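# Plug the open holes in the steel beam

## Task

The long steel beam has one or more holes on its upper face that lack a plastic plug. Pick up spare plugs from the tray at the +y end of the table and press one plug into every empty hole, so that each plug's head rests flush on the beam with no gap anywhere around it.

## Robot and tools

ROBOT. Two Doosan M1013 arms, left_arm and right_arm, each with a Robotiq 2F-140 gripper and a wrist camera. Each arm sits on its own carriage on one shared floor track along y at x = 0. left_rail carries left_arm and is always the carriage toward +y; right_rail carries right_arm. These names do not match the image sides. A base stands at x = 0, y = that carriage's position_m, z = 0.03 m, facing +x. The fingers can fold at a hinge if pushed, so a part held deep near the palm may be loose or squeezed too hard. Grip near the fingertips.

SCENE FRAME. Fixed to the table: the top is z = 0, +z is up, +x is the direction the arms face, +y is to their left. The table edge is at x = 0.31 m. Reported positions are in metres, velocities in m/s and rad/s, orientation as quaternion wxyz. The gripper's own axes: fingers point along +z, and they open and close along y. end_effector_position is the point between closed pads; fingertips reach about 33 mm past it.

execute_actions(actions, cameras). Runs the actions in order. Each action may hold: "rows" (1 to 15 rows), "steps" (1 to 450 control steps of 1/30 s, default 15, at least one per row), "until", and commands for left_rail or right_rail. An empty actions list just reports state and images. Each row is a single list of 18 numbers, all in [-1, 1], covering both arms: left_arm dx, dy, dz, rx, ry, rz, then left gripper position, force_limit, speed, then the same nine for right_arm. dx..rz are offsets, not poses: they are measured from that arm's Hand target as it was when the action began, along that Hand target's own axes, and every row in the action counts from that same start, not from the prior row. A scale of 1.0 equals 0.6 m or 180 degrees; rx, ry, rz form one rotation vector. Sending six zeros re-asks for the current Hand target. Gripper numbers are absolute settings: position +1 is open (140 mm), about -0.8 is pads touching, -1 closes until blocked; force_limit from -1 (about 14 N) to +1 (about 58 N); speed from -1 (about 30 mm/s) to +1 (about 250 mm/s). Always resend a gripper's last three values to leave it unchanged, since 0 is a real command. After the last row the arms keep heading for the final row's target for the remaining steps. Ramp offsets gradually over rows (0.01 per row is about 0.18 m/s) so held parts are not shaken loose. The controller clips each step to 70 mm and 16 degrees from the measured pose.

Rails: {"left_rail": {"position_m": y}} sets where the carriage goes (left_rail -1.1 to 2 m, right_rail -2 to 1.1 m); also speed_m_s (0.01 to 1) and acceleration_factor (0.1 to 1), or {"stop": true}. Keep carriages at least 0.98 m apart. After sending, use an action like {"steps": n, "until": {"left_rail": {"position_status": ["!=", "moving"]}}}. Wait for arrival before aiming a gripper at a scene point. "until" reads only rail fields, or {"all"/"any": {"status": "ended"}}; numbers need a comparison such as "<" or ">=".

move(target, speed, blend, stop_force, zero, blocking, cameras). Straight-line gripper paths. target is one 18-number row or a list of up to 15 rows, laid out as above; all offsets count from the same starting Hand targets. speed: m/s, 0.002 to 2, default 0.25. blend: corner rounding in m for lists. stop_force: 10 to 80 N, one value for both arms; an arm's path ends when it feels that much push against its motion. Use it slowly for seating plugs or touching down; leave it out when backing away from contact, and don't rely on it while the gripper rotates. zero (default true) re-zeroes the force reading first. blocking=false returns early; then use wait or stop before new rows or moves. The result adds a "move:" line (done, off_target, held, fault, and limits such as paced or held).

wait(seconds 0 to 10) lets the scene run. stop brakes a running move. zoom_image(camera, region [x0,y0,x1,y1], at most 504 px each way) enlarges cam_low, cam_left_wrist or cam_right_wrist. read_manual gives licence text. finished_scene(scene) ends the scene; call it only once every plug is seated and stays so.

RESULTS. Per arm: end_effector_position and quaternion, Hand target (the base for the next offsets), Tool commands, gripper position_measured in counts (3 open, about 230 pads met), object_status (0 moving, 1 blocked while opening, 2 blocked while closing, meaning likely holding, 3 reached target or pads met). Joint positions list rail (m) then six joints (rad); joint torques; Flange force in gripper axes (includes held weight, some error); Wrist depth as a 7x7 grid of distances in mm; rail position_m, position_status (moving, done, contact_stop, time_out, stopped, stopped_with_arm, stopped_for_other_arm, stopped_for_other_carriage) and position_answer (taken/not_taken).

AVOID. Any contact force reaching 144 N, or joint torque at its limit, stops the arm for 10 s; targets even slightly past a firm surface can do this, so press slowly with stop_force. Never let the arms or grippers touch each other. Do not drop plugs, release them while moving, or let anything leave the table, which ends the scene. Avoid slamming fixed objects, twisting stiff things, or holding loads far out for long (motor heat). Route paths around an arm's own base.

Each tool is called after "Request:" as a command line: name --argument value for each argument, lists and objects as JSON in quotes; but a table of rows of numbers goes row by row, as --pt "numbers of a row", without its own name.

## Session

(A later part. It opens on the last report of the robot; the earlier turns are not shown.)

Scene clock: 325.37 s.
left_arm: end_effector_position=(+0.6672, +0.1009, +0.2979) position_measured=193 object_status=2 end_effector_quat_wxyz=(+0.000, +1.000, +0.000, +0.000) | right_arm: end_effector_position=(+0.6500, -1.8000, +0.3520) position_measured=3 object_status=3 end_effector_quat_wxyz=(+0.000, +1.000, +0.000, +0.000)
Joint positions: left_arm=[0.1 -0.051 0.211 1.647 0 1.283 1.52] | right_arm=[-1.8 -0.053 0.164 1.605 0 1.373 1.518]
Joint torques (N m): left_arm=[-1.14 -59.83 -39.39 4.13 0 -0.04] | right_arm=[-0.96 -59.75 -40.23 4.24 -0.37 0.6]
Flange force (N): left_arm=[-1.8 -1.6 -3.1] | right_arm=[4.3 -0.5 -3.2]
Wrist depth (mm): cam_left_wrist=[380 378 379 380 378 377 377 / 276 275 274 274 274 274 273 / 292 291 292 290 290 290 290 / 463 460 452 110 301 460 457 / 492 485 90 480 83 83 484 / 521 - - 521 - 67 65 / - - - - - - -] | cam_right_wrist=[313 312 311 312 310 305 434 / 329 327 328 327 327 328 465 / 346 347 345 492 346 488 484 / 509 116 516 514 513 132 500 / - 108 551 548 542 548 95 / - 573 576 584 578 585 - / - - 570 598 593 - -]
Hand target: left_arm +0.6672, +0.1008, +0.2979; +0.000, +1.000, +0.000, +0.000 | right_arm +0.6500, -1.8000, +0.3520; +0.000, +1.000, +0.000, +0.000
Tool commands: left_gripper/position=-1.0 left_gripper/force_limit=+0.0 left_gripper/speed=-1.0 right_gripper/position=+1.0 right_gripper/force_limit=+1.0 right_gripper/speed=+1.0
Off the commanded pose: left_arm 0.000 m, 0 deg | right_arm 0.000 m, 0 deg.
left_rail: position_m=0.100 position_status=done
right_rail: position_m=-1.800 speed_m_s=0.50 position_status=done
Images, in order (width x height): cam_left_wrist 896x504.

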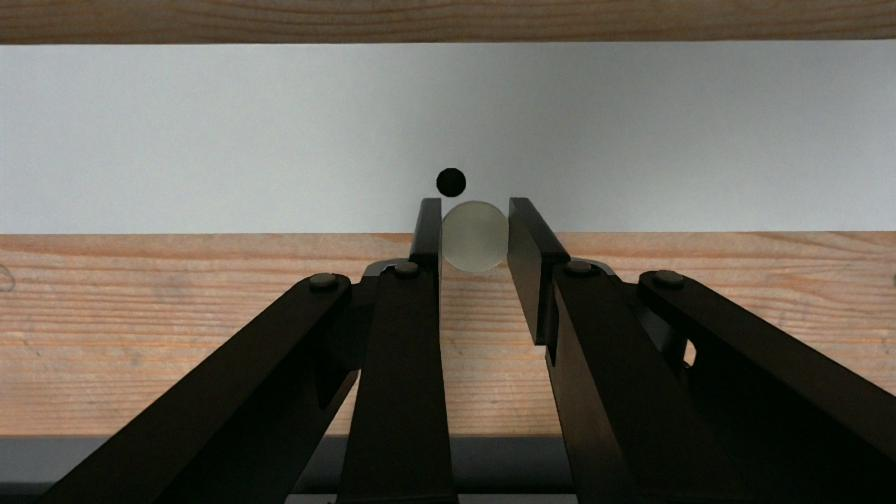

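Request:
move --target '[-0.0503,-0.0143,0.1632,0,0,0,-1,0,-1,0,0,0,0,0,0,1,1,1]' --cameras '["cam_left_wrist"]'

Request:
zoom_image --camera "cam_left_wrist" --region '[400, 120, 560, 290]'

Scene clock: 334.20 s.
left_arm: end_effector_position=(+0.6371, +0.1093, +0.2000) position_measured=193 object_status=2 end_effector_quat_wxyz=(+0.000, +1.000, +0.000, +0.000) | right_arm: end_effector_position=(+0.6500, -1.8000, +0.3520) position_measured=3 object_status=3 end_effector_quat_wxyz=(+0.000, +1.000, +0.000, +0.000)
Joint positions: left_arm=[0.1 -0.04 0.225 1.818 0 1.098 1.531] | right_arm=[-1.8 -0.053 0.164 1.605 0 1.373 1.518]
Joint torques (N m): left_arm=[-0.88 -57.97 -36.69 3.78 0.03 -0.06] | right_arm=[-0.92 -59.66 -40.17 4.26 -0.35 0.59]
Flange force (N): left_arm=[-2.7 -1.6 -3.8] | right_arm=[4.7 -0.4 -2.6]
Wrist depth (mm): cam_left_wrist=[172 172 172 172 172 172 172 / 182 182 181 181 181 181 180 / 193 192 193 192 192 191 191 / 354 353 350 110 199 353 354 / 382 373 91 372 83 83 371 / 402 - - 406 - 67 65 / - - - - - - -] | cam_right_wrist=[313 310 310 313 310 315 433 / 329 329 329 329 326 327 454 / 492 347 346 490 346 486 484 / 511 117 513 514 514 132 499 / - 108 543 550 550 544 95 / - 580 563 585 580 580 - / - - 580 608 607 622 -]
Hand target: left_arm +0.6371, +0.1093, +0.1999; +0.000, +1.000, +0.000, +0.000 | right_arm +0.6500, -1.8000, +0.3520; +0.000, +1.000, +0.000, +0.000
Off the commanded pose: left_arm 0.000 m, 0 deg | right_arm 0.000 m, 0 deg.
left_rail: position_m=0.100 position_status=done
right_rail: position_m=-1.800 speed_m_s=0.50 position_status=done
move: done
Images, in order (width x height): cam_left_wrist 896x504.

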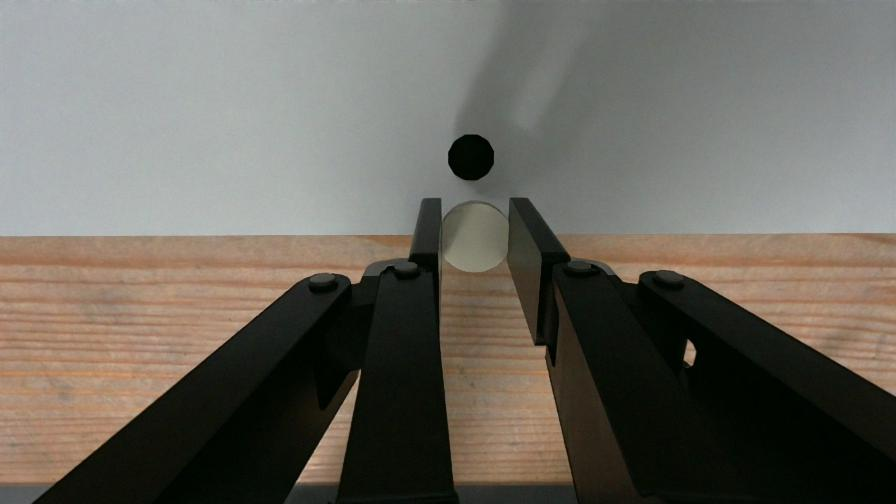

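Scaled by 2.965 from the camera's 896x504 image, which has a finer 1280x720 frame.

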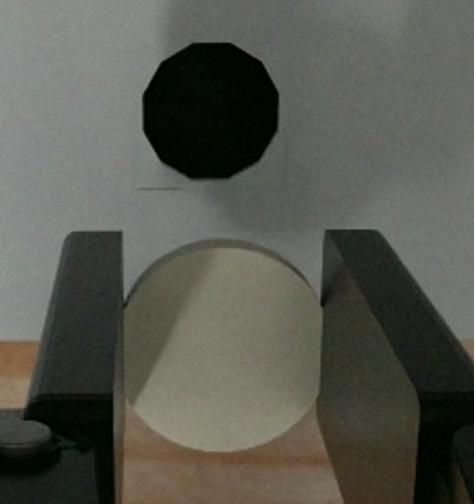

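Request:
move --target '[0.046,-0.0009,0,0,0,0,-1,0,-1,0,0,0,0,0,0,1,1,1]' --speed 0.1 --cameras '[]'

Request:
move --target '[0,0,0.0367,0,0,0,-1,0,-1,0,0,0,0,0,0,1,1,1]' --speed 0.01 --stop_force 20 --cameras '["cam_left_wrist"]'

Scene clock: 343.53 s.
left_arm: end_effector_position=(+0.6647, +0.1099, +0.1999) position_measured=193 object_status=2 end_effector_quat_wxyz=(+0.000, +1.000, +0.000, +0.000) | right_arm: end_effector_position=(+0.6500, -1.8000, +0.3520) position_measured=3 object_status=3 end_effector_quat_wxyz=(+0.000, +1.000, +0.000, +0.000)
Joint positions: left_arm=[0.1 -0.037 0.266 1.765 0 1.11 1.534] | right_arm=[-1.8 -0.053 0.164 1.605 0 1.373 1.518]
Joint torques (N m): left_arm=[-0.88 -62.46 -36.71 3.79 0.03 -0.03] | right_arm=[-0.95 -59.74 -40.15 4.23 -0.31 0.58]
Flange force (N): left_arm=[-2.0 -1.3 -3.7] | right_arm=[4.8 -0.4 -2.4]
Wrist depth (mm): cam_left_wrist=[174 174 173 174 173 171 172 / 181 182 181 181 182 181 181 / 194 192 192 190 191 191 191 / 202 204 202 110 199 203 203 / 380 374 90 372 83 83 373 / 400 - - 406 - 67 65 / - - - - - - -] | cam_right_wrist=[312 312 310 310 309 308 431 / 329 322 328 329 325 327 457 / 348 348 345 346 345 483 484 / 513 117 515 511 516 131 504 / - 108 546 548 546 550 95 / - 585 578 577 581 585 - / - 628 596 616 604 - -]
Hand target: left_arm +0.6647, +0.1099, +0.1999; +0.000, +1.000, +0.000, +0.000 | right_arm +0.6500, -1.8000, +0.3520; +0.000, +1.000, +0.000, +0.000
Off the commanded pose: left_arm 0.000 m, 0 deg | right_arm 0.000 m, 0 deg.
left_rail: position_m=0.100 position_status=done
right_rail: position_m=-1.800 speed_m_s=0.50 position_status=done
move: done
No camera images: "cameras" was empty.

Scene clock: 346.13 s.
left_arm: end_effector_position=(+0.6648, +0.1099, +0.1801) position_measured=193 object_status=2 end_effector_quat_wxyz=(+0.000, +1.000, +0.000, +0.000) | right_arm: end_effector_position=(+0.6500, -1.8000, +0.3520) position_measured=3 object_status=3 end_effector_quat_wxyz=(+0.000, +1.000, +0.000, +0.000)
Joint positions: left_arm=[0.1 -0.037 0.281 1.785 0 1.075 1.534] | right_arm=[-1.8 -0.053 0.164 1.605 0 1.373 1.518]
Joint torques (N m): left_arm=[-1.29 -45.24 -24.35 3.7 -1.06 -0.09] | right_arm=[-1.22 -59.9 -40.17 4.23 -0.37 0.6]
Flange force (N): left_arm=[-4.5 -1.6 -31.4] | right_arm=[4.7 -0.9 -3.0]
Wrist depth (mm): cam_left_wrist=[154 155 154 154 154 154 154 / 163 163 162 163 162 162 162 / 173 173 173 172 172 174 172 / 183 183 181 134 141 182 182 / 356 353 90 350 83 83 348 / 377 - - 380 - 67 65 / - - - - - - -] | cam_right_wrist=[307 311 313 312 312 311 431 / 331 328 326 329 327 330 452 / 488 345 493 346 347 483 483 / 509 117 513 516 517 132 499 / - 108 551 548 543 548 95 / - 578 570 572 565 561 - / - - 576 601 662 - -]
Hand target: left_arm +0.6648, +0.1099, +0.1801; +0.000, +1.000, +0.000, +0.000 (not the last commanded pose) | right_arm +0.6500, -1.8000, +0.3520; +0.000, +1.000, +0.000, +0.000
Off the commanded pose: left_arm 0.002 m, 0 deg | right_arm 0.000 m, 0 deg.
left_rail: position_m=0.100 position_status=done
right_rail: position_m=-1.800 speed_m_s=0.50 position_status=done
move: contact (left_arm)
Images, in order (width x height): cam_left_wrist 896x504.

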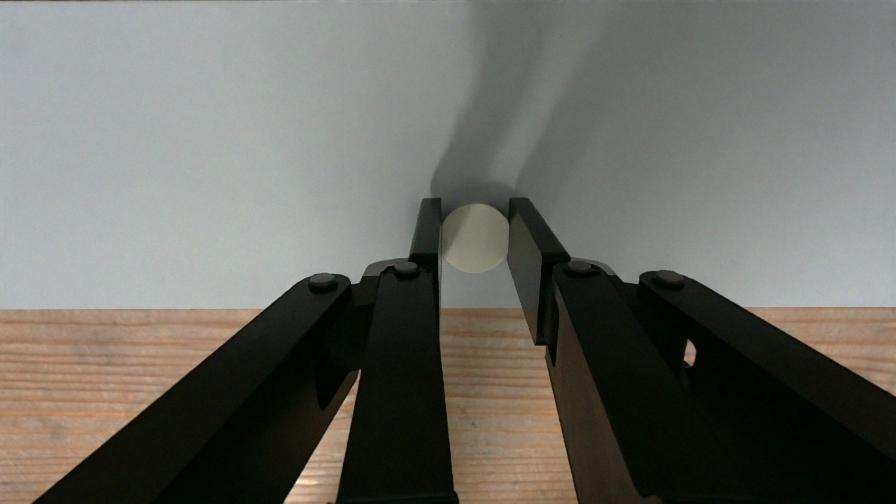

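Request:
move --pt "0 0 0 0 0 0 0.2 -1 0 0 0 0 0 0 0 1 1 1" --pt "0 0 -0.05 0 0 0 0.2 -1 0 0 0 0 0 0 0 1 1 1" --pt "-0.001 0 -0.05 0 0 0 -1 0 -0.5 0 0 0 0 0 0 1 1 1" --speed 0.1 --cameras '[]'

Request:
move --target '[0,0,0.06,0,0,0,-1,0,-0.5,0,0,0,0,0,0,1,1,1]' --speed 0.015 --stop_force 60 --cameras '[]'

Request:
move --target '[-0.05,0,-0.07,0,0,0,-1,0,-0.5,0,0,0,0,0,0,1,1,1]' --speed 0.15 --cameras '["cam_left_wrist"]'

Request:
execute_actions --actions '[{"left_rail":{"position_m":2.0},"steps":300,"until":{"left_rail":{"position_status":["!=","moving"]}}}]' --cameras '["cam_low"]'

Request:
zoom_image --camera "cam_low" --region '[440, 140, 580, 220]'

Scene clock: 359.23 s.
left_arm: end_effector_position=(+0.6641, +0.1099, +0.2101) position_measured=232 object_status=0 end_effector_quat_wxyz=(+0.000, +1.000, +0.000, +0.000) | right_arm: end_effector_position=(+0.6500, -1.8000, +0.3520) position_measured=3 object_status=3 end_effector_quat_wxyz=(+0.000, +1.000, +0.000, +0.000)
Joint positions: left_arm=[0.1 -0.037 0.258 1.756 0 1.127 1.534] | right_arm=[-1.8 -0.053 0.164 1.605 0 1.373 1.518]
Joint torques (N m): left_arm=[-1.35 -62.12 -36.97 3.81 0.03 -0.02] | right_arm=[-1.17 -59.89 -40.1 4.24 -0.35 0.58]
Flange force (N): left_arm=[-1.6 -1.9 -3.5] | right_arm=[4.8 -0.9 -2.8]
Wrist depth (mm): cam_left_wrist=[183 184 183 183 182 183 182 / 191 191 191 190 191 191 190 / 203 202 202 199 202 201 201 / 216 215 215 134 212 214 214 / 392 386 - 84 83 89 387 / 411 - 65 - - 70 409 / - - 67 - - - -] | cam_right_wrist=[312 313 311 314 313 315 434 / 329 330 327 327 328 332 453 / 494 345 350 498 346 485 486 / 511 117 518 516 511 132 504 / - 108 549 543 546 551 95 / - 573 582 573 569 559 - / - 634 613 593 599 614 -]
Hand target: left_arm +0.6641, +0.1099, +0.2101; +0.000, +1.000, +0.000, +0.000 | right_arm +0.6500, -1.8000, +0.3520; +0.000, +1.000, +0.000, +0.000
Off the commanded pose: left_arm 0.000 m, 0 deg | right_arm 0.000 m, 0 deg.
left_rail: position_m=0.100 position_status=done
right_rail: position_m=-1.800 speed_m_s=0.50 position_status=done
move: done
No camera images: "cameras" was empty.

Scene clock: 361.73 s.
left_arm: end_effector_position=(+0.6643, +0.1099, +0.1821) position_measured=232 object_status=3 end_effector_quat_wxyz=(+0.000, +1.000, +0.000, +0.001) | right_arm: end_effector_position=(+0.6500, -1.8000, +0.3520) position_measured=3 object_status=3 end_effector_quat_wxyz=(+0.000, +1.000, +0.000, +0.000)
Joint positions: left_arm=[0.1 -0.037 0.278 1.785 0 1.077 1.534] | right_arm=[-1.8 -0.053 0.164 1.605 0 1.373 1.518]
Joint torques (N m): left_arm=[-1.27 -12.87 -8.74 3.79 -6.1 -0.06] | right_arm=[-1.11 -59.86 -40.12 4.25 -0.31 0.58]
Flange force (N): left_arm=[-18.1 -1.6 -80.5] | right_arm=[5.0 -0.7 -2.9]
Wrist depth (mm): cam_left_wrist=[157 157 157 156 157 156 156 / 166 167 166 165 165 165 163 / 175 175 175 175 175 174 174 / 185 186 186 121 183 185 185 / 362 355 - 84 83 83 355 / 379 - 65 - - 70 378 / - - 67 - - - -] | cam_right_wrist=[311 313 311 313 314 314 434 / 327 327 326 326 327 326 454 / 348 346 347 346 348 487 484 / 513 116 519 516 514 132 502 / - 108 544 548 549 545 95 / - 586 573 572 574 589 - / - 605 616 598 - 667 -]
Hand target: left_arm +0.6643, +0.1099, +0.1821; +0.000, +1.000, +0.000, +0.001 (not the last commanded pose) | right_arm +0.6500, -1.8000, +0.3520; +0.000, +1.000, +0.000, +0.000
Off the commanded pose: left_arm 0.008 m, 0 deg | right_arm 0.000 m, 0 deg.
left_rail: position_m=0.100 position_status=done
right_rail: position_m=-1.800 speed_m_s=0.50 position_status=done
move: contact (left_arm)
No camera images: "cameras" was empty.

Scene clock: 362.50 s.
left_arm: end_effector_position=(+0.6342, +0.1098, +0.2240) position_measured=232 object_status=3 end_effector_quat_wxyz=(+0.000, +1.000, +0.000, +0.001) | right_arm: end_effector_position=(+0.6500, -1.8000, +0.3520) position_measured=3 object_status=3 end_effector_quat_wxyz=(+0.000, +1.000, +0.000, +0.000)
Joint positions: left_arm=[0.1 -0.039 0.203 1.798 0 1.139 1.532] | right_arm=[-1.8 -0.053 0.164 1.605 0 1.373 1.518]
Joint torques (N m): left_arm=[-1.02 -55.87 -37.28 3.87 0.1 -0.06] | right_arm=[-1.15 -59.84 -40.07 4.22 -0.31 0.59]
Flange force (N): left_arm=[-2.9 -1.4 -3.8] | right_arm=[4.8 -0.8 -2.7]
Wrist depth (mm): cam_left_wrist=[195 195 194 193 194 193 194 / 204 204 205 202 204 204 204 / 216 217 217 216 216 216 215 / 382 382 381 121 372 377 379 / 407 402 - 84 83 89 405 / 430 - 65 - - 70 426 / - - 66 - - - -] | cam_right_wrist=[312 312 311 309 309 312 431 / 329 328 329 328 329 326 457 / 345 348 345 346 346 483 484 / 510 117 515 517 515 131 502 / - 108 546 548 548 549 95 / - 582 573 576 586 582 - / - 674 628 589 619 - -]
Hand target: left_arm +0.6342, +0.1099, +0.2240; +0.000, +1.000, +0.000, +0.001 | right_arm +0.6500, -1.8000, +0.3520; +0.000, +1.000, +0.000, +0.000
Off the commanded pose: left_arm 0.000 m, 0 deg | right_arm 0.000 m, 0 deg.
left_rail: position_m=0.100 position_status=done
right_rail: position_m=-1.800 speed_m_s=0.50 position_status=done
move: done
Images, in order (width x height): cam_left_wrist 896x504.

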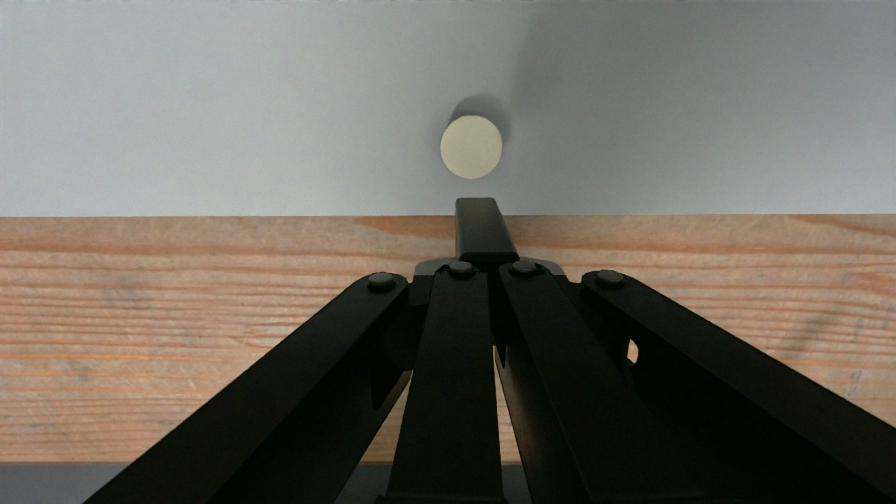

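Scene clock: 365.77 s.
left_arm: end_effector_position=(+0.6342, +2.0097, +0.2240) position_measured=232 object_status=3 end_effector_quat_wxyz=(+0.000, +1.000, +0.000, +0.001) | right_arm: end_effector_position=(+0.6500, -1.8000, +0.3520) position_measured=3 object_status=3 end_effector_quat_wxyz=(+0.000, +1.000, +0.000, +0.000)
Joint positions: left_arm=[2 -0.039 0.203 1.798 0 1.139 1.532] | right_arm=[-1.8 -0.053 0.164 1.605 0 1.373 1.518]
Joint torques (N m): left_arm=[-0.8 -56.54 -37.06 3.9 0.01 -0.04] | right_arm=[-0.95 -59.65 -40.06 4.25 -0.36 0.53]
Flange force (N): left_arm=[-1.8 -1.1 -3.9] | right_arm=[4.7 -0.6 -3.1]
Wrist depth (mm): cam_left_wrist=[322 321 321 320 321 317 206 / 340 340 339 339 337 333 208 / 360 358 356 358 358 358 218 / 381 379 383 121 373 380 378 / 405 402 - 84 83 89 404 / 428 - 65 - - 70 424 / - - 67 - - - -] | cam_right_wrist=[313 312 311 309 317 310 432 / 326 329 328 335 330 325 454 / 349 346 346 349 487 485 484 / 510 117 516 511 511 132 503 / - 108 548 544 544 552 95 / - 566 581 573 565 581 - / - - 614 605 602 626 -]
Hand target: left_arm +0.6342, +2.0098, +0.2240; +0.000, +1.000, +0.000, +0.001 | right_arm +0.6500, -1.8000, +0.3520; +0.000, +1.000, +0.000, +0.000
Tool commands: left_gripper/position=-1.0 left_gripper/force_limit=+0.0 left_gripper/speed=-0.5 right_gripper/position=+1.0 right_gripper/force_limit=+1.0 right_gripper/speed=+1.0
Off the commanded pose: left_arm 0.000 m, 0 deg | right_arm 0.000 m, 0 deg.
left_rail: position_m=2.000 position_status=done
right_rail: position_m=-1.800 speed_m_s=0.50 position_status=done
Images, in order (width x height): cam_low 896x504.

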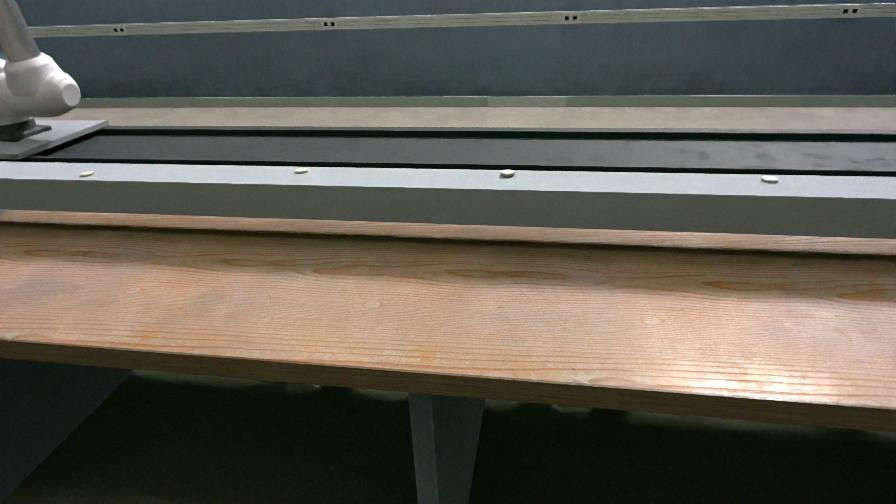

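Scaled by 3.600 from the camera's 896x504 image, which has a finer 1280x720 frame.

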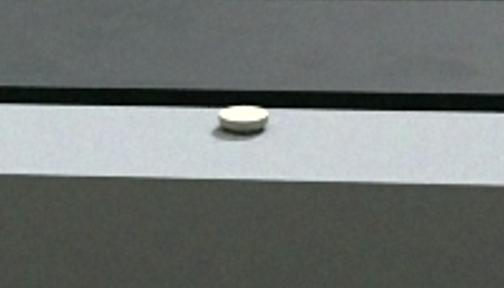

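Request:
execute_actions --actions '[{"left_rail":{"position_m":0.1},"steps":300,"until":{"left_rail":{"position_status":["!=","moving"]}}}]' --cameras '[]'

Request:
move --target '[0.05,0,0.055,0,0,0,-1,0,-0.5,0,0,0,0,0,0,1,1,1]' --speed 0.15 --cameras '[]'

Request:
move --target '[0,0,0.03,0,0,0,-1,0,-0.5,0,0,0,0,0,0,1,1,1]' --speed 0.006 --stop_force 80 --cameras '[]'

Request:
move --target '[0,0,-0.02,0,0,0,-1,0,-0.5,0,0,0,0,0,0,1,1,1]' --speed 0.15 --cameras '["cam_left_wrist"]'

Scene clock: 378.87 s.
left_arm: end_effector_position=(+0.6342, +0.1099, +0.2240) position_measured=232 object_status=3 end_effector_quat_wxyz=(+0.000, +1.000, +0.000, +0.001) | right_arm: end_effector_position=(+0.6500, -1.8000, +0.3520) position_measured=3 object_status=3 end_effector_quat_wxyz=(+0.000, +1.000, +0.000, +0.000)
Joint positions: left_arm=[0.1 -0.039 0.203 1.798 0 1.139 1.532] | right_arm=[-1.8 -0.053 0.164 1.605 0 1.373 1.518]
Joint torques (N m): left_arm=[-0.95 -56.56 -37.33 3.92 0.03 -0.01] | right_arm=[-1.19 -59.82 -40.06 4.24 -0.35 0.55]
Flange force (N): left_arm=[-2.3 -1.3 -3.3] | right_arm=[5.1 -0.9 -2.8]
Wrist depth (mm): cam_left_wrist=[194 192 194 193 193 193 193 / 205 207 205 204 205 204 205 / 216 217 213 215 215 216 216 / 384 382 380 120 375 379 379 / 406 402 - 84 83 89 404 / 429 - 65 - - 70 428 / - - 67 - - - -] | cam_right_wrist=[312 310 311 311 310 311 430 / 330 329 328 328 - 328 453 / 347 345 347 346 487 485 486 / 506 117 520 513 514 132 505 / - 108 544 543 543 544 95 / - 576 581 578 584 586 - / - 619 613 608 589 - -]
Hand target: left_arm +0.6342, +0.1099, +0.2240; +0.000, +1.000, +0.000, +0.001 | right_arm +0.6500, -1.8000, +0.3520; +0.000, +1.000, +0.000, +0.000
Tool commands: left_gripper/position=-1.0 left_gripper/force_limit=+0.0 left_gripper/speed=-0.5 right_gripper/position=+1.0 right_gripper/force_limit=+1.0 right_gripper/speed=+1.0
Off the commanded pose: left_arm 0.000 m, 0 deg | right_arm 0.000 m, 0 deg.
left_rail: position_m=0.100 position_status=done
right_rail: position_m=-1.800 speed_m_s=0.50 position_status=done
No camera images: "cameras" was empty.

Scene clock: 379.63 s.
left_arm: end_effector_position=(+0.6643, +0.1099, +0.1911) position_measured=232 object_status=3 end_effector_quat_wxyz=(+0.000, +1.000, +0.000, +0.001) | right_arm: end_effector_position=(+0.6500, -1.8000, +0.3520) position_measured=3 object_status=3 end_effector_quat_wxyz=(+0.000, +1.000, +0.000, +0.000)
Joint positions: left_arm=[0.1 -0.037 0.271 1.776 0 1.093 1.534] | right_arm=[-1.8 -0.053 0.164 1.605 0 1.373 1.518]
Joint torques (N m): left_arm=[-1.17 -62.23 -36.31 3.84 0.01 -0.08] | right_arm=[-0.96 -59.66 -40.3 4.23 -0.35 0.57]
Flange force (N): left_arm=[-2.4 -1.7 -4.1] | right_arm=[3.9 -0.6 -2.8]
Wrist depth (mm): cam_left_wrist=[164 164 164 164 163 163 163 / 173 173 173 173 173 173 172 / 183 183 183 182 183 182 182 / 195 195 194 134 192 194 193 / 369 365 - 84 83 89 369 / 389 - 65 - - 70 387 / - - 67 - - - -] | cam_right_wrist=[309 312 310 309 - 310 434 / 331 328 324 328 333 327 459 / 492 346 495 492 345 488 486 / 509 116 515 517 517 132 502 / - 108 549 549 544 549 95 / - 582 588 592 578 595 - / - - 598 601 608 - -]
Hand target: left_arm +0.6643, +0.1099, +0.1911; +0.000, +1.000, +0.000, +0.001 | right_arm +0.6500, -1.8000, +0.3520; +0.000, +1.000, +0.000, +0.000
Off the commanded pose: left_arm 0.000 m, 0 deg | right_arm 0.000 m, 0 deg.
left_rail: position_m=0.100 position_status=done
right_rail: position_m=-1.800 speed_m_s=0.50 position_status=done
move: done
No camera images: "cameras" was empty.

Scene clock: 381.87 s.
left_arm: end_effector_position=(+0.6643, +0.1099, +0.1816) position_measured=232 object_status=3 end_effector_quat_wxyz=(+0.000, +1.000, +0.000, +0.001) | right_arm: end_effector_position=(+0.6500, -1.8000, +0.3520) position_measured=3 object_status=3 end_effector_quat_wxyz=(+0.000, +1.000, +0.000, +0.000)
Joint positions: left_arm=[0.1 -0.037 0.279 1.785 0 1.076 1.534] | right_arm=[-1.8 -0.053 0.164 1.605 0 1.373 1.518]
Joint torques (N m): left_arm=[-0.51 -24.57 -13.11 4.06 -3.31 -0.12] | right_arm=[-1.24 -59.88 -40.19 4.26 -0.38 0.55]
Flange force (N): left_arm=[-11.3 -0.8 -62.2] | right_arm=[4.8 -1.0 -2.9]
Wrist depth (mm): cam_left_wrist=[156 156 156 156 156 154 155 / 165 165 164 165 164 164 164 / 175 174 174 174 174 174 173 / 185 185 182 134 182 184 184 / 358 354 - 84 83 83 357 / 379 - 65 - - 70 376 / - - 67 - - - -] | cam_right_wrist=[312 313 312 311 312 312 432 / 328 329 327 326 324 331 458 / 347 350 347 345 495 484 483 / 510 117 514 515 516 132 501 / - 108 548 544 546 545 95 / - 584 582 586 585 593 - / - - 605 596 592 - -]
Hand target: left_arm +0.6644, +0.1099, +0.1818; +0.000, +1.000, +0.000, +0.001 (not the last commanded pose) | right_arm +0.6500, -1.8000, +0.3520; +0.000, +1.000, +0.000, +0.000
Off the commanded pose: left_arm 0.009 m, 0 deg | right_arm 0.000 m, 0 deg.
left_rail: position_m=0.100 position_status=done
right_rail: position_m=-1.800 speed_m_s=0.50 position_status=done
move: contact (left_arm)
No camera images: "cameras" was empty.

Scene clock: 382.57 s.
left_arm: end_effector_position=(+0.6644, +0.1099, +0.1937) position_measured=232 object_status=3 end_effector_quat_wxyz=(+0.000, +1.000, +0.000, +0.001) | right_arm: end_effector_position=(+0.6500, -1.8000, +0.3520) position_measured=3 object_status=3 end_effector_quat_wxyz=(+0.000, +1.000, +0.000, +0.000)
Joint positions: left_arm=[0.1 -0.037 0.269 1.773 0 1.098 1.534] | right_arm=[-1.8 -0.053 0.164 1.605 0 1.373 1.518]
Joint torques (N m): left_arm=[-0.87 -62.81 -36.65 3.73 -0.03 -0.09] | right_arm=[-1.19 -59.95 -40.12 4.26 -0.36 0.52]
Flange force (N): left_arm=[-1.7 -1.1 -3.2] | right_arm=[4.9 -1.0 -2.8]
Wrist depth (mm): cam_left_wrist=[166 166 166 166 166 166 165 / 176 176 175 175 175 172 175 / 186 185 185 185 185 185 184 / 198 198 197 134 194 197 196 / 372 366 - 84 83 89 371 / 393 - 65 - - 70 389 / - - 67 - - - -] | cam_right_wrist=[312 312 310 313 309 314 431 / 328 328 328 326 328 327 457 / 349 346 346 345 345 484 484 / 509 116 520 516 514 132 499 / - 108 550 545 550 549 95 / - 584 572 570 582 576 - / - 631 596 608 602 - -]
Hand target: left_arm +0.6644, +0.1099, +0.1938; +0.000, +1.000, +0.000, +0.001 | right_arm +0.6500, -1.8000, +0.3520; +0.000, +1.000, +0.000, +0.000
Off the commanded pose: left_arm 0.000 m, 0 deg | right_arm 0.000 m, 0 deg.
left_rail: position_m=0.100 position_status=done
right_rail: position_m=-1.800 speed_m_s=0.50 position_status=done
move: done
Images, in order (width x height): cam_left_wrist 896x504.

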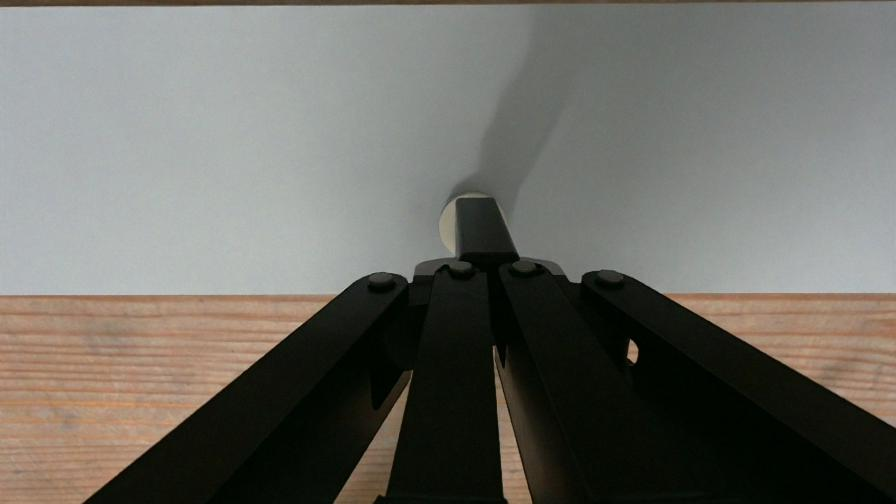

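Request:
move --target '[0,0,0.04,0,0,0,-1,0,-0.5,0,0,0,0,0,0,1,1,1]' --speed 0.02 --stop_force 80 --cameras '[]'

Request:
move --target '[0,0,-0.02,0,0,0,-1,0,-0.5,0,0,0,0,0,0,1,1,1]' --speed 0.15 --cameras '["cam_left_wrist"]'

Scene clock: 407.47 s.
left_arm: end_effector_position=(+0.6646, +0.1098, +0.1786) position_measured=232 object_status=3 end_effector_quat_wxyz=(+0.000, +1.000, +0.000, +0.001) | right_arm: end_effector_position=(+0.6500, -1.8000, +0.3520) position_measured=3 object_status=3 end_effector_quat_wxyz=(+0.000, +1.000, +0.000, +0.000)
Joint positions: left_arm=[0.1 -0.037 0.281 1.788 0 1.07 1.534] | right_arm=[-1.8 -0.053 0.164 1.605 0 1.373 1.518]
Joint torques (N m): left_arm=[-2.02 1.22 3.75 3.47 -5.12 -0.04] | right_arm=[-1.17 -59.78 -40.25 4.21 -0.34 0.59]
Flange force (N): left_arm=[-14.8 -2.9 -102.3] | right_arm=[4.3 -0.8 -2.9]
Wrist depth (mm): cam_left_wrist=[154 154 154 154 154 154 153 / 163 163 163 162 162 162 162 / 172 172 172 170 172 174 171 / 183 183 182 134 180 182 182 / 357 193 - 84 83 83 352 / 375 - 65 - - 70 373 / - - 67 - - - -] | cam_right_wrist=[312 312 310 311 310 311 434 / 330 328 327 326 - 326 452 / 346 349 343 486 486 485 483 / 509 117 517 519 514 132 501 / - 108 545 548 546 543 95 / - 569 577 581 581 585 - / - 586 602 599 598 - -]
Hand target: left_arm +0.6646, +0.1098, +0.1785; +0.000, +1.000, +0.000, +0.001 (not the last commanded pose) | right_arm +0.6500, -1.8000, +0.3520; +0.000, +1.000, +0.000, +0.000
Off the commanded pose: left_arm 0.009 m, 0 deg | right_arm 0.000 m, 0 deg.
left_rail: position_m=0.100 position_status=done
right_rail: position_m=-1.800 speed_m_s=0.50 position_status=done
move: contact (left_arm)
No camera images: "cameras" was empty.

Scene clock: 408.17 s.
left_arm: end_effector_position=(+0.6646, +0.1098, +0.1905) position_measured=232 object_status=3 end_effector_quat_wxyz=(+0.000, +1.000, +0.000, +0.001) | right_arm: end_effector_position=(+0.6500, -1.8000, +0.3520) position_measured=3 object_status=3 end_effector_quat_wxyz=(+0.000, +1.000, +0.000, +0.000)
Joint positions: left_arm=[0.1 -0.037 0.272 1.776 0 1.091 1.534] | right_arm=[-1.8 -0.053 0.164 1.605 0 1.373 1.518]
Joint torques (N m): left_arm=[-1.36 -62.44 -36.44 3.78 0.02 -0.07] | right_arm=[-1.03 -59.89 -40.24 4.27 -0.37 0.58]
Flange force (N): left_arm=[-2.2 -2.0 -3.7] | right_arm=[4.7 -0.6 -2.6]
Wrist depth (mm): cam_left_wrist=[164 163 163 163 163 162 163 / 172 172 174 172 172 172 172 / 182 182 183 182 182 182 182 / 194 194 191 134 191 193 193 / 368 362 - 84 83 89 364 / 388 - 65 - - 70 385 / - - 67 - - - -] | cam_right_wrist=[313 313 310 310 311 311 431 / 329 328 326 320 329 327 461 / 347 346 346 498 345 488 486 / 507 117 513 520 513 132 502 / - 108 550 544 546 545 95 / - 573 589 585 576 572 - / - - 595 611 557 - -]
Hand target: left_arm +0.6646, +0.1098, +0.1905; +0.000, +1.000, +0.000, +0.001 | right_arm +0.6500, -1.8000, +0.3520; +0.000, +1.000, +0.000, +0.000
Off the commanded pose: left_arm 0.000 m, 0 deg | right_arm 0.000 m, 0 deg.
left_rail: position_m=0.100 position_status=done
right_rail: position_m=-1.800 speed_m_s=0.50 position_status=done
move: done
Images, in order (width x height): cam_left_wrist 896x504.

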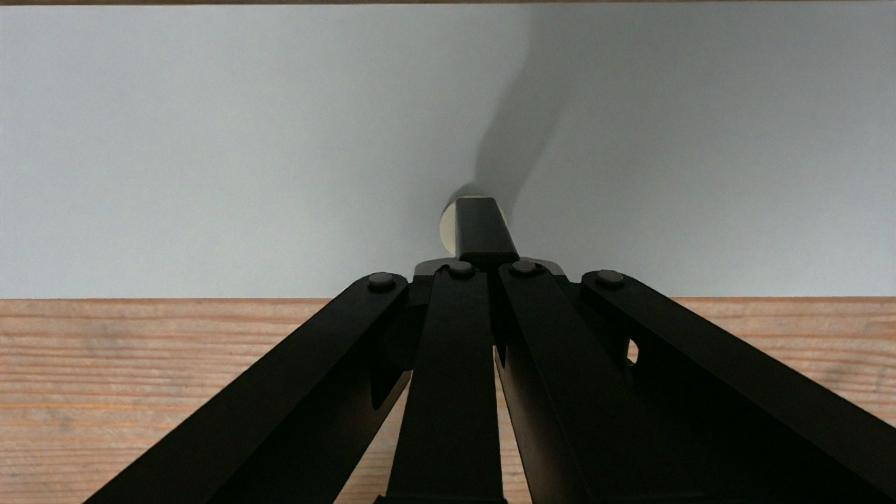

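Request:
move --target '[0,0,-0.08,0,0,0,0.2,-1,0,0,0,0,0,0,0,1,1,1]' --cameras '[]'

Request:
execute_actions --actions '[{"left_rail":{"position_m":2.0},"right_rail":{"position_m":-2.0},"steps":300,"until":{"all":{"status":"ended"}}}]' --cameras '["cam_low"]'

Request:
zoom_image --camera "cam_low" --region '[440, 140, 580, 220]'

Request:
move --pt "0.234 -0.794 -0.03 0 0 0 0.2 -1 0 -0.75 0.83 0 0 0 0 1 1 1" --pt "0.234 -0.794 0.17 0 0 0 0.2 -1 0 -0.75 0.83 0 0 0 0 1 1 1" --blend 0.05 --cameras '["cam_left_wrist"]'

Scene clock: 422.63 s.
left_arm: end_effector_position=(+0.6645, +0.1098, +0.2385) position_measured=104 object_status=0 end_effector_quat_wxyz=(+0.000, +1.000, +0.000, +0.001) | right_arm: end_effector_position=(+0.6500, -1.8000, +0.3520) position_measured=3 object_status=3 end_effector_quat_wxyz=(+0.000, +1.000, +0.000, +0.000)
Joint positions: left_arm=[0.1 -0.037 0.238 1.725 0 1.176 1.534] | right_arm=[-1.8 -0.053 0.164 1.605 0 1.373 1.518]
Joint torques (N m): left_arm=[-1.03 -60.56 -37.8 3.91 -0.01 -0.05] | right_arm=[-1 -59.78 -40.19 4.23 -0.33 0.57]
Flange force (N): left_arm=[-2.5 -1.7 -3.9] | right_arm=[4.3 -0.6 -2.8]
Wrist depth (mm): cam_left_wrist=[328 211 211 211 211 211 208 / 218 218 218 217 217 217 217 / 231 231 231 227 230 230 230 / 246 245 145 245 238 238 244 / - 88 110 420 420 98 87 / - - 446 452 450 - - / - - 479 477 483 - -] | cam_right_wrist=[312 313 311 314 310 317 434 / 329 329 329 328 327 329 460 / 493 486 347 491 345 486 484 / 507 117 514 514 511 131 506 / - 108 548 545 548 545 95 / - 584 576 578 585 565 - / - - 591 595 609 - -]
Hand target: left_arm +0.6645, +0.1098, +0.2385; +0.000, +1.000, +0.000, +0.001 | right_arm +0.6500, -1.8000, +0.3520; +0.000, +1.000, +0.000, +0.000
Off the commanded pose: left_arm 0.000 m, 0 deg | right_arm 0.000 m, 0 deg.
left_rail: position_m=0.100 position_status=done
right_rail: position_m=-1.800 speed_m_s=0.50 position_status=done
move: done
No camera images: "cameras" was empty.

Scene clock: 425.90 s.
left_arm: end_effector_position=(+0.6645, +2.0097, +0.2385) position_measured=104 object_status=3 end_effector_quat_wxyz=(+0.000, +1.000, +0.000, +0.001) | right_arm: end_effector_position=(+0.6500, -1.9999, +0.3520) position_measured=3 object_status=3 end_effector_quat_wxyz=(+0.000, +1.000, +0.000, +0.000)
Joint positions: left_arm=[2 -0.037 0.238 1.725 0 1.176 1.534] | right_arm=[-2 -0.053 0.164 1.605 0 1.373 1.518]
Joint torques (N m): left_arm=[-0.75 -60.81 -37.76 3.94 0.04 -0.06] | right_arm=[-0.98 -59.66 -40.14 4.24 -0.36 0.59]
Flange force (N): left_arm=[-1.8 -1.2 -3.8] | right_arm=[4.4 -0.5 -2.9]
Wrist depth (mm): cam_left_wrist=[333 334 334 334 334 330 215 / 353 354 354 352 353 345 219 / 374 374 372 374 372 362 233 / 398 394 144 396 153 306 245 / - 88 110 423 420 98 87 / - - 444 450 449 - - / - - 486 486 468 - -] | cam_right_wrist=[312 315 308 307 434 436 434 / 330 329 330 333 457 456 460 / 348 345 346 487 484 482 486 / 510 116 518 516 513 132 503 / - 108 549 545 546 555 95 / - 602 561 576 584 584 - / - - 623 602 604 1513 -]
Hand target: left_arm +0.6645, +2.0097, +0.2385; +0.000, +1.000, +0.000, +0.001 | right_arm +0.6500, -1.9999, +0.3520; +0.000, +1.000, +0.000, +0.000
Tool commands: left_gripper/position=+0.2 left_gripper/force_limit=-1.0 left_gripper/speed=+0.0 right_gripper/position=+1.0 right_gripper/force_limit=+1.0 right_gripper/speed=+1.0
Off the commanded pose: left_arm 0.000 m, 0 deg | right_arm 0.000 m, 0 deg.
left_rail: position_m=2.000 position_status=done
right_rail: position_m=-2.000 speed_m_s=0.50 position_status=done
Images, in order (width x height): cam_low 896x504.

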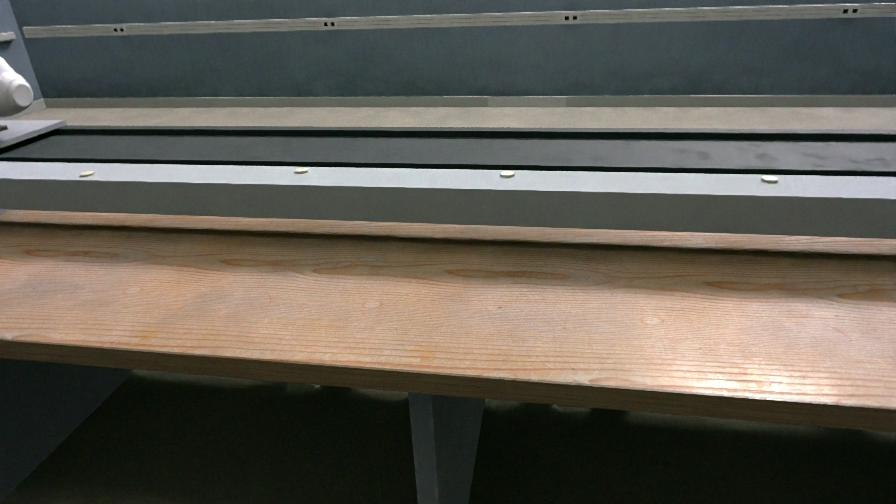

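Scaled by 3.600 from the camera's 896x504 image, which has a finer 1280x720 frame.

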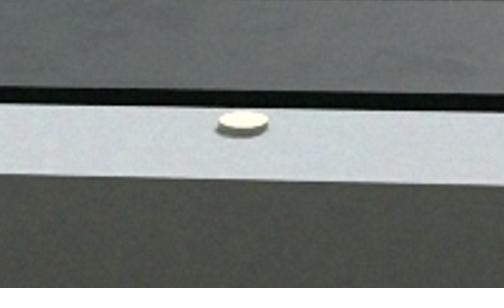

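Scene clock: 429.47 s.
left_arm: end_effector_position=(+0.8051, +2.4862, +0.1369) position_measured=104 object_status=3 end_effector_quat_wxyz=(+0.000, +1.000, +0.000, +0.001) | right_arm: end_effector_position=(+0.2000, -2.4979, +0.3520) position_measured=3 object_status=3 end_effector_quat_wxyz=(+0.000, +1.000, +0.000, +0.000)
Joint positions: left_arm=[2 0.507 0.721 1.175 -0.001 1.243 2.078] | right_arm=[-2 -1.253 -0.018 1.801 0 1.358 0.318]
Joint torques (N m): left_arm=[-1.14 -104.78 -38.82 4.03 -0.01 -0.05] | right_arm=[-1.11 -40.44 -40.1 4.28 -0.3 0.56]
Flange force (N): left_arm=[-3.8 0.6 -4.3] | right_arm=[2.2 2.9 -2.5]
Wrist depth (mm): cam_left_wrist=[240 241 240 240 240 241 240 / 254 254 254 248 254 254 254 / 269 268 268 261 268 269 267 / 293 285 144 287 279 279 285 / 1140 88 110 299 304 98 87 / - - 322 320 324 - - / - - 351 345 350 - -] | cam_right_wrist=[- 456 1051 1098 1093 1088 1103 / 438 423 1128 1154 1148 1148 1143 / 457 459 1253 1222 1210 1198 1222 / 476 116 1193 1292 1292 132 1266 / - 108 585 1341 1371 1341 95 / - 557 607 1494 1477 1477 - / - 580 1580 1611 1550 1550 -]
Hand target: left_arm +0.8051, +2.4862, +0.1368; +0.000, +1.000, +0.000, +0.001 | right_arm +0.2000, -2.4979, +0.3520; +0.000, +1.000, +0.000, +0.000
Off the commanded pose: left_arm 0.000 m, 0 deg | right_arm 0.000 m, 0 deg.
left_rail: position_m=2.000 position_status=done
right_rail: position_m=-2.000 speed_m_s=0.50 position_status=done
move: done
Images, in order (width x height): cam_left_wrist 896x504.

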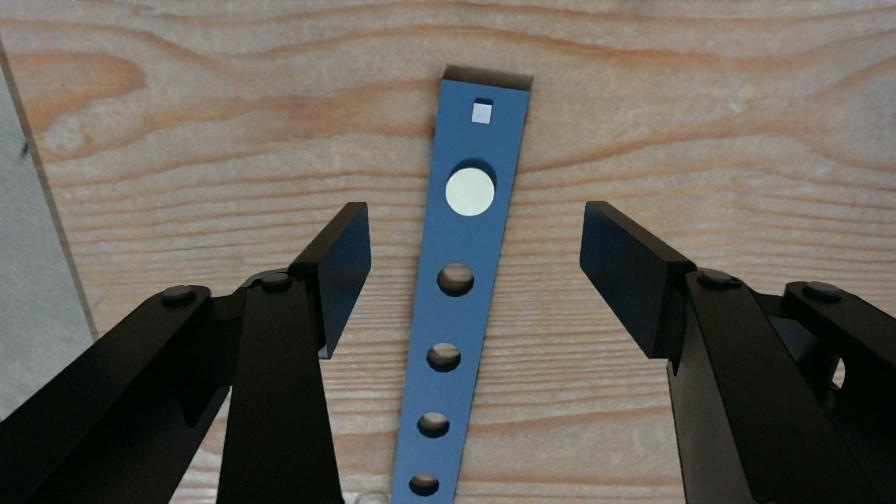

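Request:
move --pt "-0.0025 0.004 0.1517 0 0 0 0.2 -1 0 0 0 0 0 0 0 1 1 1" --pt "-0.0025 0.004 0.1517 0 0 0 -1 0 -1 0 0 0 0 0 0 1 1 1" --speed 0.06 --cameras '["cam_left_wrist"]'

Request:
wait --seconds 0.7 --cameras '[]'

Request:
move --pt "0 0 -0.06 0 0 0 -1 0 -1 0 0 0 0 0 0 1 1 1" --pt "0 0 -0.35 0 0 0 -1 0 -1 0 0 0 0 0 0 1 1 1" --pt "-0.23 0.805 -0.4202 0 0 0 -1 0 -1 0 0 0 0 0 0 1 1 1" --blend '[0.01,0.05,0]' --speed '[0.06,0.25,0.25]' --cameras '["cam_left_wrist"]'

Request:
execute_actions --actions '[{"left_rail":{"position_m":-1.01},"steps":400,"until":{"left_rail":{"position_status":["!=","moving"]}}}]' --cameras '["cam_left_wrist","cam_low"]'

Scene clock: 446.33 s.
left_arm: end_effector_position=(+0.8038, +2.4838, +0.0458) position_measured=193 object_status=0 end_effector_quat_wxyz=(+0.000, +1.000, +0.000, +0.001) | right_arm: end_effector_position=(+0.2000, -2.4979, +0.3520) position_measured=3 object_status=3 end_effector_quat_wxyz=(+0.000, +1.000, +0.000, +0.000)
Joint positions: left_arm=[2 0.505 0.777 1.249 -0.001 1.113 2.077] | right_arm=[-2 -1.253 -0.018 1.801 0 1.358 0.318]
Joint torques (N m): left_arm=[-1.97 -100.56 -33.31 3.63 -0.13 -0.09] | right_arm=[-0.82 -40.51 -40 4.27 -0.35 0.59]
Flange force (N): left_arm=[-3.6 0.0 -11.6] | right_arm=[1.8 3.2 -3.1]
Wrist depth (mm): cam_left_wrist=[158 158 158 158 158 158 158 / 167 167 167 161 165 167 167 / 176 176 177 168 174 176 176 / 188 187 185 169 183 188 187 / 200 198 91 90 83 83 197 / 210 - - 207 - 67 65 / - - - - - - -] | cam_right_wrist=[- - 830 1088 1112 1098 1098 / 445 431 1107 1159 1148 1159 1154 / 460 462 559 1222 1216 1240 1222 / 475 117 552 1279 1306 132 1279 / - 101 556 1356 1341 1386 95 / - 550 616 1442 1451 1451 - / - 580 656 1580 1590 1570 -]
Hand target: left_arm +0.8038, +2.4838, +0.0458; +0.000, +1.000, +0.000, +0.001 | right_arm +0.2000, -2.4979, +0.3520; +0.000, +1.000, +0.000, +0.000
Off the commanded pose: left_arm 0.000 m, 0 deg | right_arm 0.000 m, 0 deg.
left_rail: position_m=2.000 position_status=done
right_rail: position_m=-2.000 speed_m_s=0.50 position_status=done
move: done
Images, in order (width x height): cam_left_wrist 896x504.

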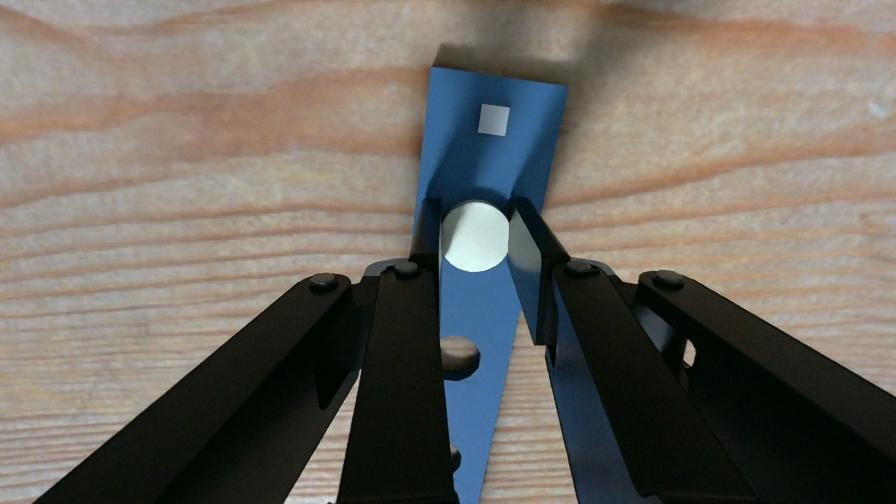

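Scene clock: 447.03 s.
left_arm: end_effector_position=(+0.8038, +2.4838, +0.0458) position_measured=193 object_status=2 end_effector_quat_wxyz=(+0.000, +1.000, +0.000, +0.001) | right_arm: end_effector_position=(+0.2000, -2.4979, +0.3520) position_measured=3 object_status=3 end_effector_quat_wxyz=(+0.000, +1.000, +0.000, +0.000)
Joint positions: left_arm=[2 0.505 0.777 1.249 -0.001 1.113 2.077] | right_arm=[-2 -1.253 -0.018 1.801 0 1.358 0.318]
Joint torques (N m): left_arm=[-1.6 -100.27 -33.63 3.64 -0.09 -0.06] | right_arm=[-0.93 -40.2 -40.06 4.28 -0.3 0.57]
Flange force (N): left_arm=[-4.9 0.5 -11.4] | right_arm=[1.8 2.8 -2.9]
Wrist depth (mm): cam_left_wrist=[158 158 158 158 158 158 158 / 167 167 167 161 165 167 166 / 177 176 177 168 174 176 176 / 188 188 185 169 183 187 187 / 200 197 91 191 83 83 197 / 211 - - 207 - 67 65 / - - - - - - -] | cam_right_wrist=[425 453 462 1093 1117 1074 1107 / 444 477 568 1143 1148 1181 1154 / 459 454 1165 1222 1234 1210 1216 / 474 116 1159 1292 1292 132 1253 / - 101 523 1386 1386 1348 95 / - 552 - 1522 1485 1485 - / - 593 1550 1560 1531 1531 -]
Hand target: left_arm +0.8038, +2.4838, +0.0458; +0.000, +1.000, +0.000, +0.001 | right_arm +0.2000, -2.4979, +0.3520; +0.000, +1.000, +0.000, +0.000
Tool commands: left_gripper/position=-1.0 left_gripper/force_limit=+0.0 left_gripper/speed=-1.0 right_gripper/position=+1.0 right_gripper/force_limit=+1.0 right_gripper/speed=+1.0
Off the commanded pose: left_arm 0.000 m, 0 deg | right_arm 0.000 m, 0 deg.
left_rail: position_m=2.000 position_status=done
right_rail: position_m=-2.000 speed_m_s=0.50 position_status=done
wait: 0.70 s
No camera images: "cameras" was empty.

Scene clock: 450.77 s.
left_arm: end_effector_position=(+0.6652, +2.0009, +0.2976) position_measured=193 object_status=2 end_effector_quat_wxyz=(+0.000, +1.000, +0.000, +0.001) | right_arm: end_effector_position=(+0.2000, -2.4979, +0.3520) position_measured=3 object_status=3 end_effector_quat_wxyz=(+0.000, +1.000, +0.000, +0.000)
Joint positions: left_arm=[2 -0.051 0.207 1.652 0 1.28 1.52] | right_arm=[-2 -1.253 -0.018 1.801 0 1.358 0.318]
Joint torques (N m): left_arm=[-2.11 -58.88 -39.21 4.09 0.01 0.06] | right_arm=[-1.15 -40.29 -39.95 4.24 -0.33 0.54]
Flange force (N): left_arm=[-2.2 -3.0 -3.7] | right_arm=[2.3 2.8 -3.5]
Wrist depth (mm): cam_left_wrist=[389 389 388 387 385 380 379 / 407 409 409 407 407 277 274 / 432 433 432 426 430 293 289 / 464 460 455 169 448 458 456 / 494 484 91 483 89 83 479 / 522 - - 520 - 67 65 / - - - - - - -] | cam_right_wrist=[- 450 499 1098 1088 1065 1088 / 435 456 1187 1165 1159 1159 1122 / 457 459 1198 1216 1210 1198 1204 / 472 116 561 1313 1259 132 1253 / - 101 - 1371 1348 1378 95 / - 542 631 1451 1442 1459 - / - 584 1459 1356 1550 1550 -]
Hand target: left_arm +0.6652, +2.0008, +0.2976; +0.000, +1.000, +0.000, +0.001 | right_arm +0.2000, -2.4979, +0.3520; +0.000, +1.000, +0.000, +0.000
Off the commanded pose: left_arm 0.000 m, 0 deg | right_arm 0.000 m, 0 deg.
left_rail: position_m=2.000 position_status=done
right_rail: position_m=-2.000 speed_m_s=0.50 position_status=done
move: done
Images, in order (width x height): cam_left_wrist 896x504.

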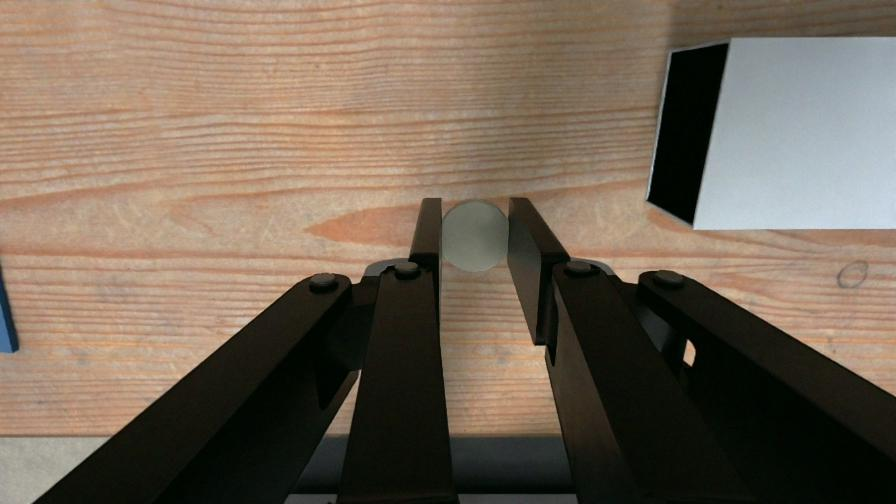

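Scene clock: 455.13 s.
left_arm: end_effector_position=(+0.6652, -1.0091, +0.2976) position_measured=193 object_status=2 end_effector_quat_wxyz=(+0.000, +1.000, +0.000, +0.001) | right_arm: end_effector_position=(+0.2000, -2.4979, +0.3520) position_measured=3 object_status=3 end_effector_quat_wxyz=(+0.000, +1.000, +0.000, +0.000)
Joint positions: left_arm=[-1.01 -0.051 0.207 1.652 0 1.28 1.52] | right_arm=[-2 -1.253 -0.018 1.801 0 1.358 0.318]
Joint torques (N m): left_arm=[-0.99 -59.2 -39.28 4.11 -0.02 0] | right_arm=[-1.36 -40.57 -40.03 4.27 -0.35 0.57]
Flange force (N): left_arm=[-2.0 -1.5 -3.5] | right_arm=[2.8 3.2 -3.0]
Wrist depth (mm): cam_left_wrist=[380 377 382 378 382 362 300 / 276 273 274 274 275 274 274 / 293 290 291 287 290 290 288 / 458 458 453 169 300 457 457 / 492 483 90 484 89 83 482 / 519 - - 519 - 67 65 / - - - - - - -] | cam_right_wrist=[- - 1060 1107 1093 1107 1103 / 435 441 1098 1154 1143 1181 1165 / 455 467 1234 1187 1222 1216 1204 / 476 116 1204 1292 1285 132 110 / - 101 - 1386 1363 1371 95 / - 546 586 1494 1451 1485 - / - 580 1735 1590 1590 1590 -]
Hand target: left_arm +0.6652, -1.0091, +0.2976; +0.000, +1.000, +0.000, +0.001 | right_arm +0.2000, -2.4979, +0.3520; +0.000, +1.000, +0.000, +0.000
Tool commands: left_gripper/position=-1.0 left_gripper/force_limit=+0.0 left_gripper/speed=-1.0 right_gripper/position=+1.0 right_gripper/force_limit=+1.0 right_gripper/speed=+1.0
Off the commanded pose: left_arm 0.000 m, 0 deg | right_arm 0.000 m, 0 deg.
left_rail: position_m=-1.010 position_status=done
right_rail: position_m=-2.000 speed_m_s=0.50 position_status=done
Images, in order (width x height): cam_low 896x504, cam_left_wrist 896x504.

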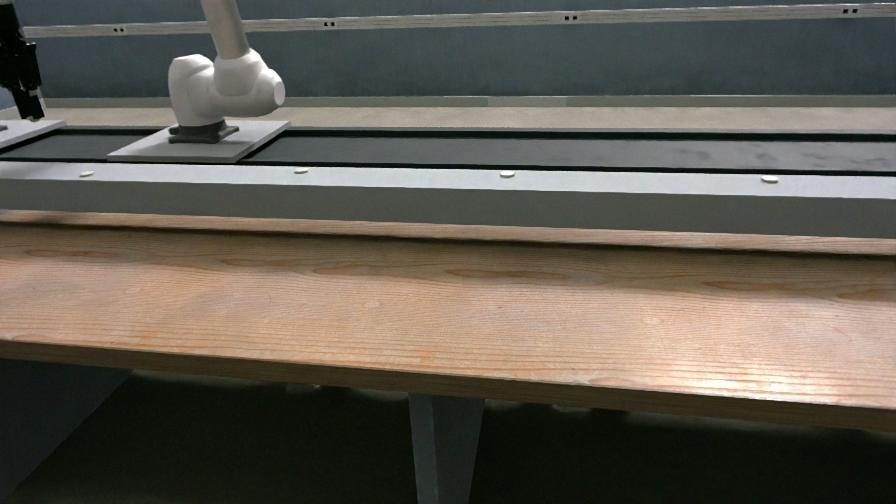

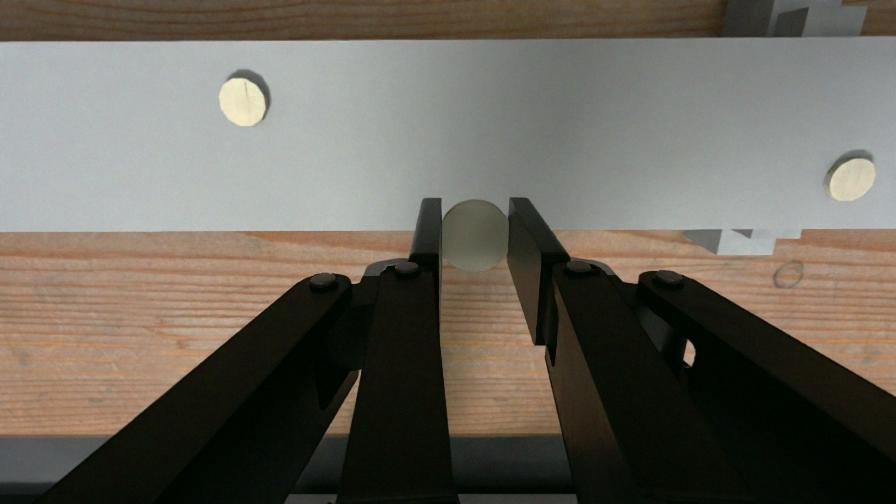

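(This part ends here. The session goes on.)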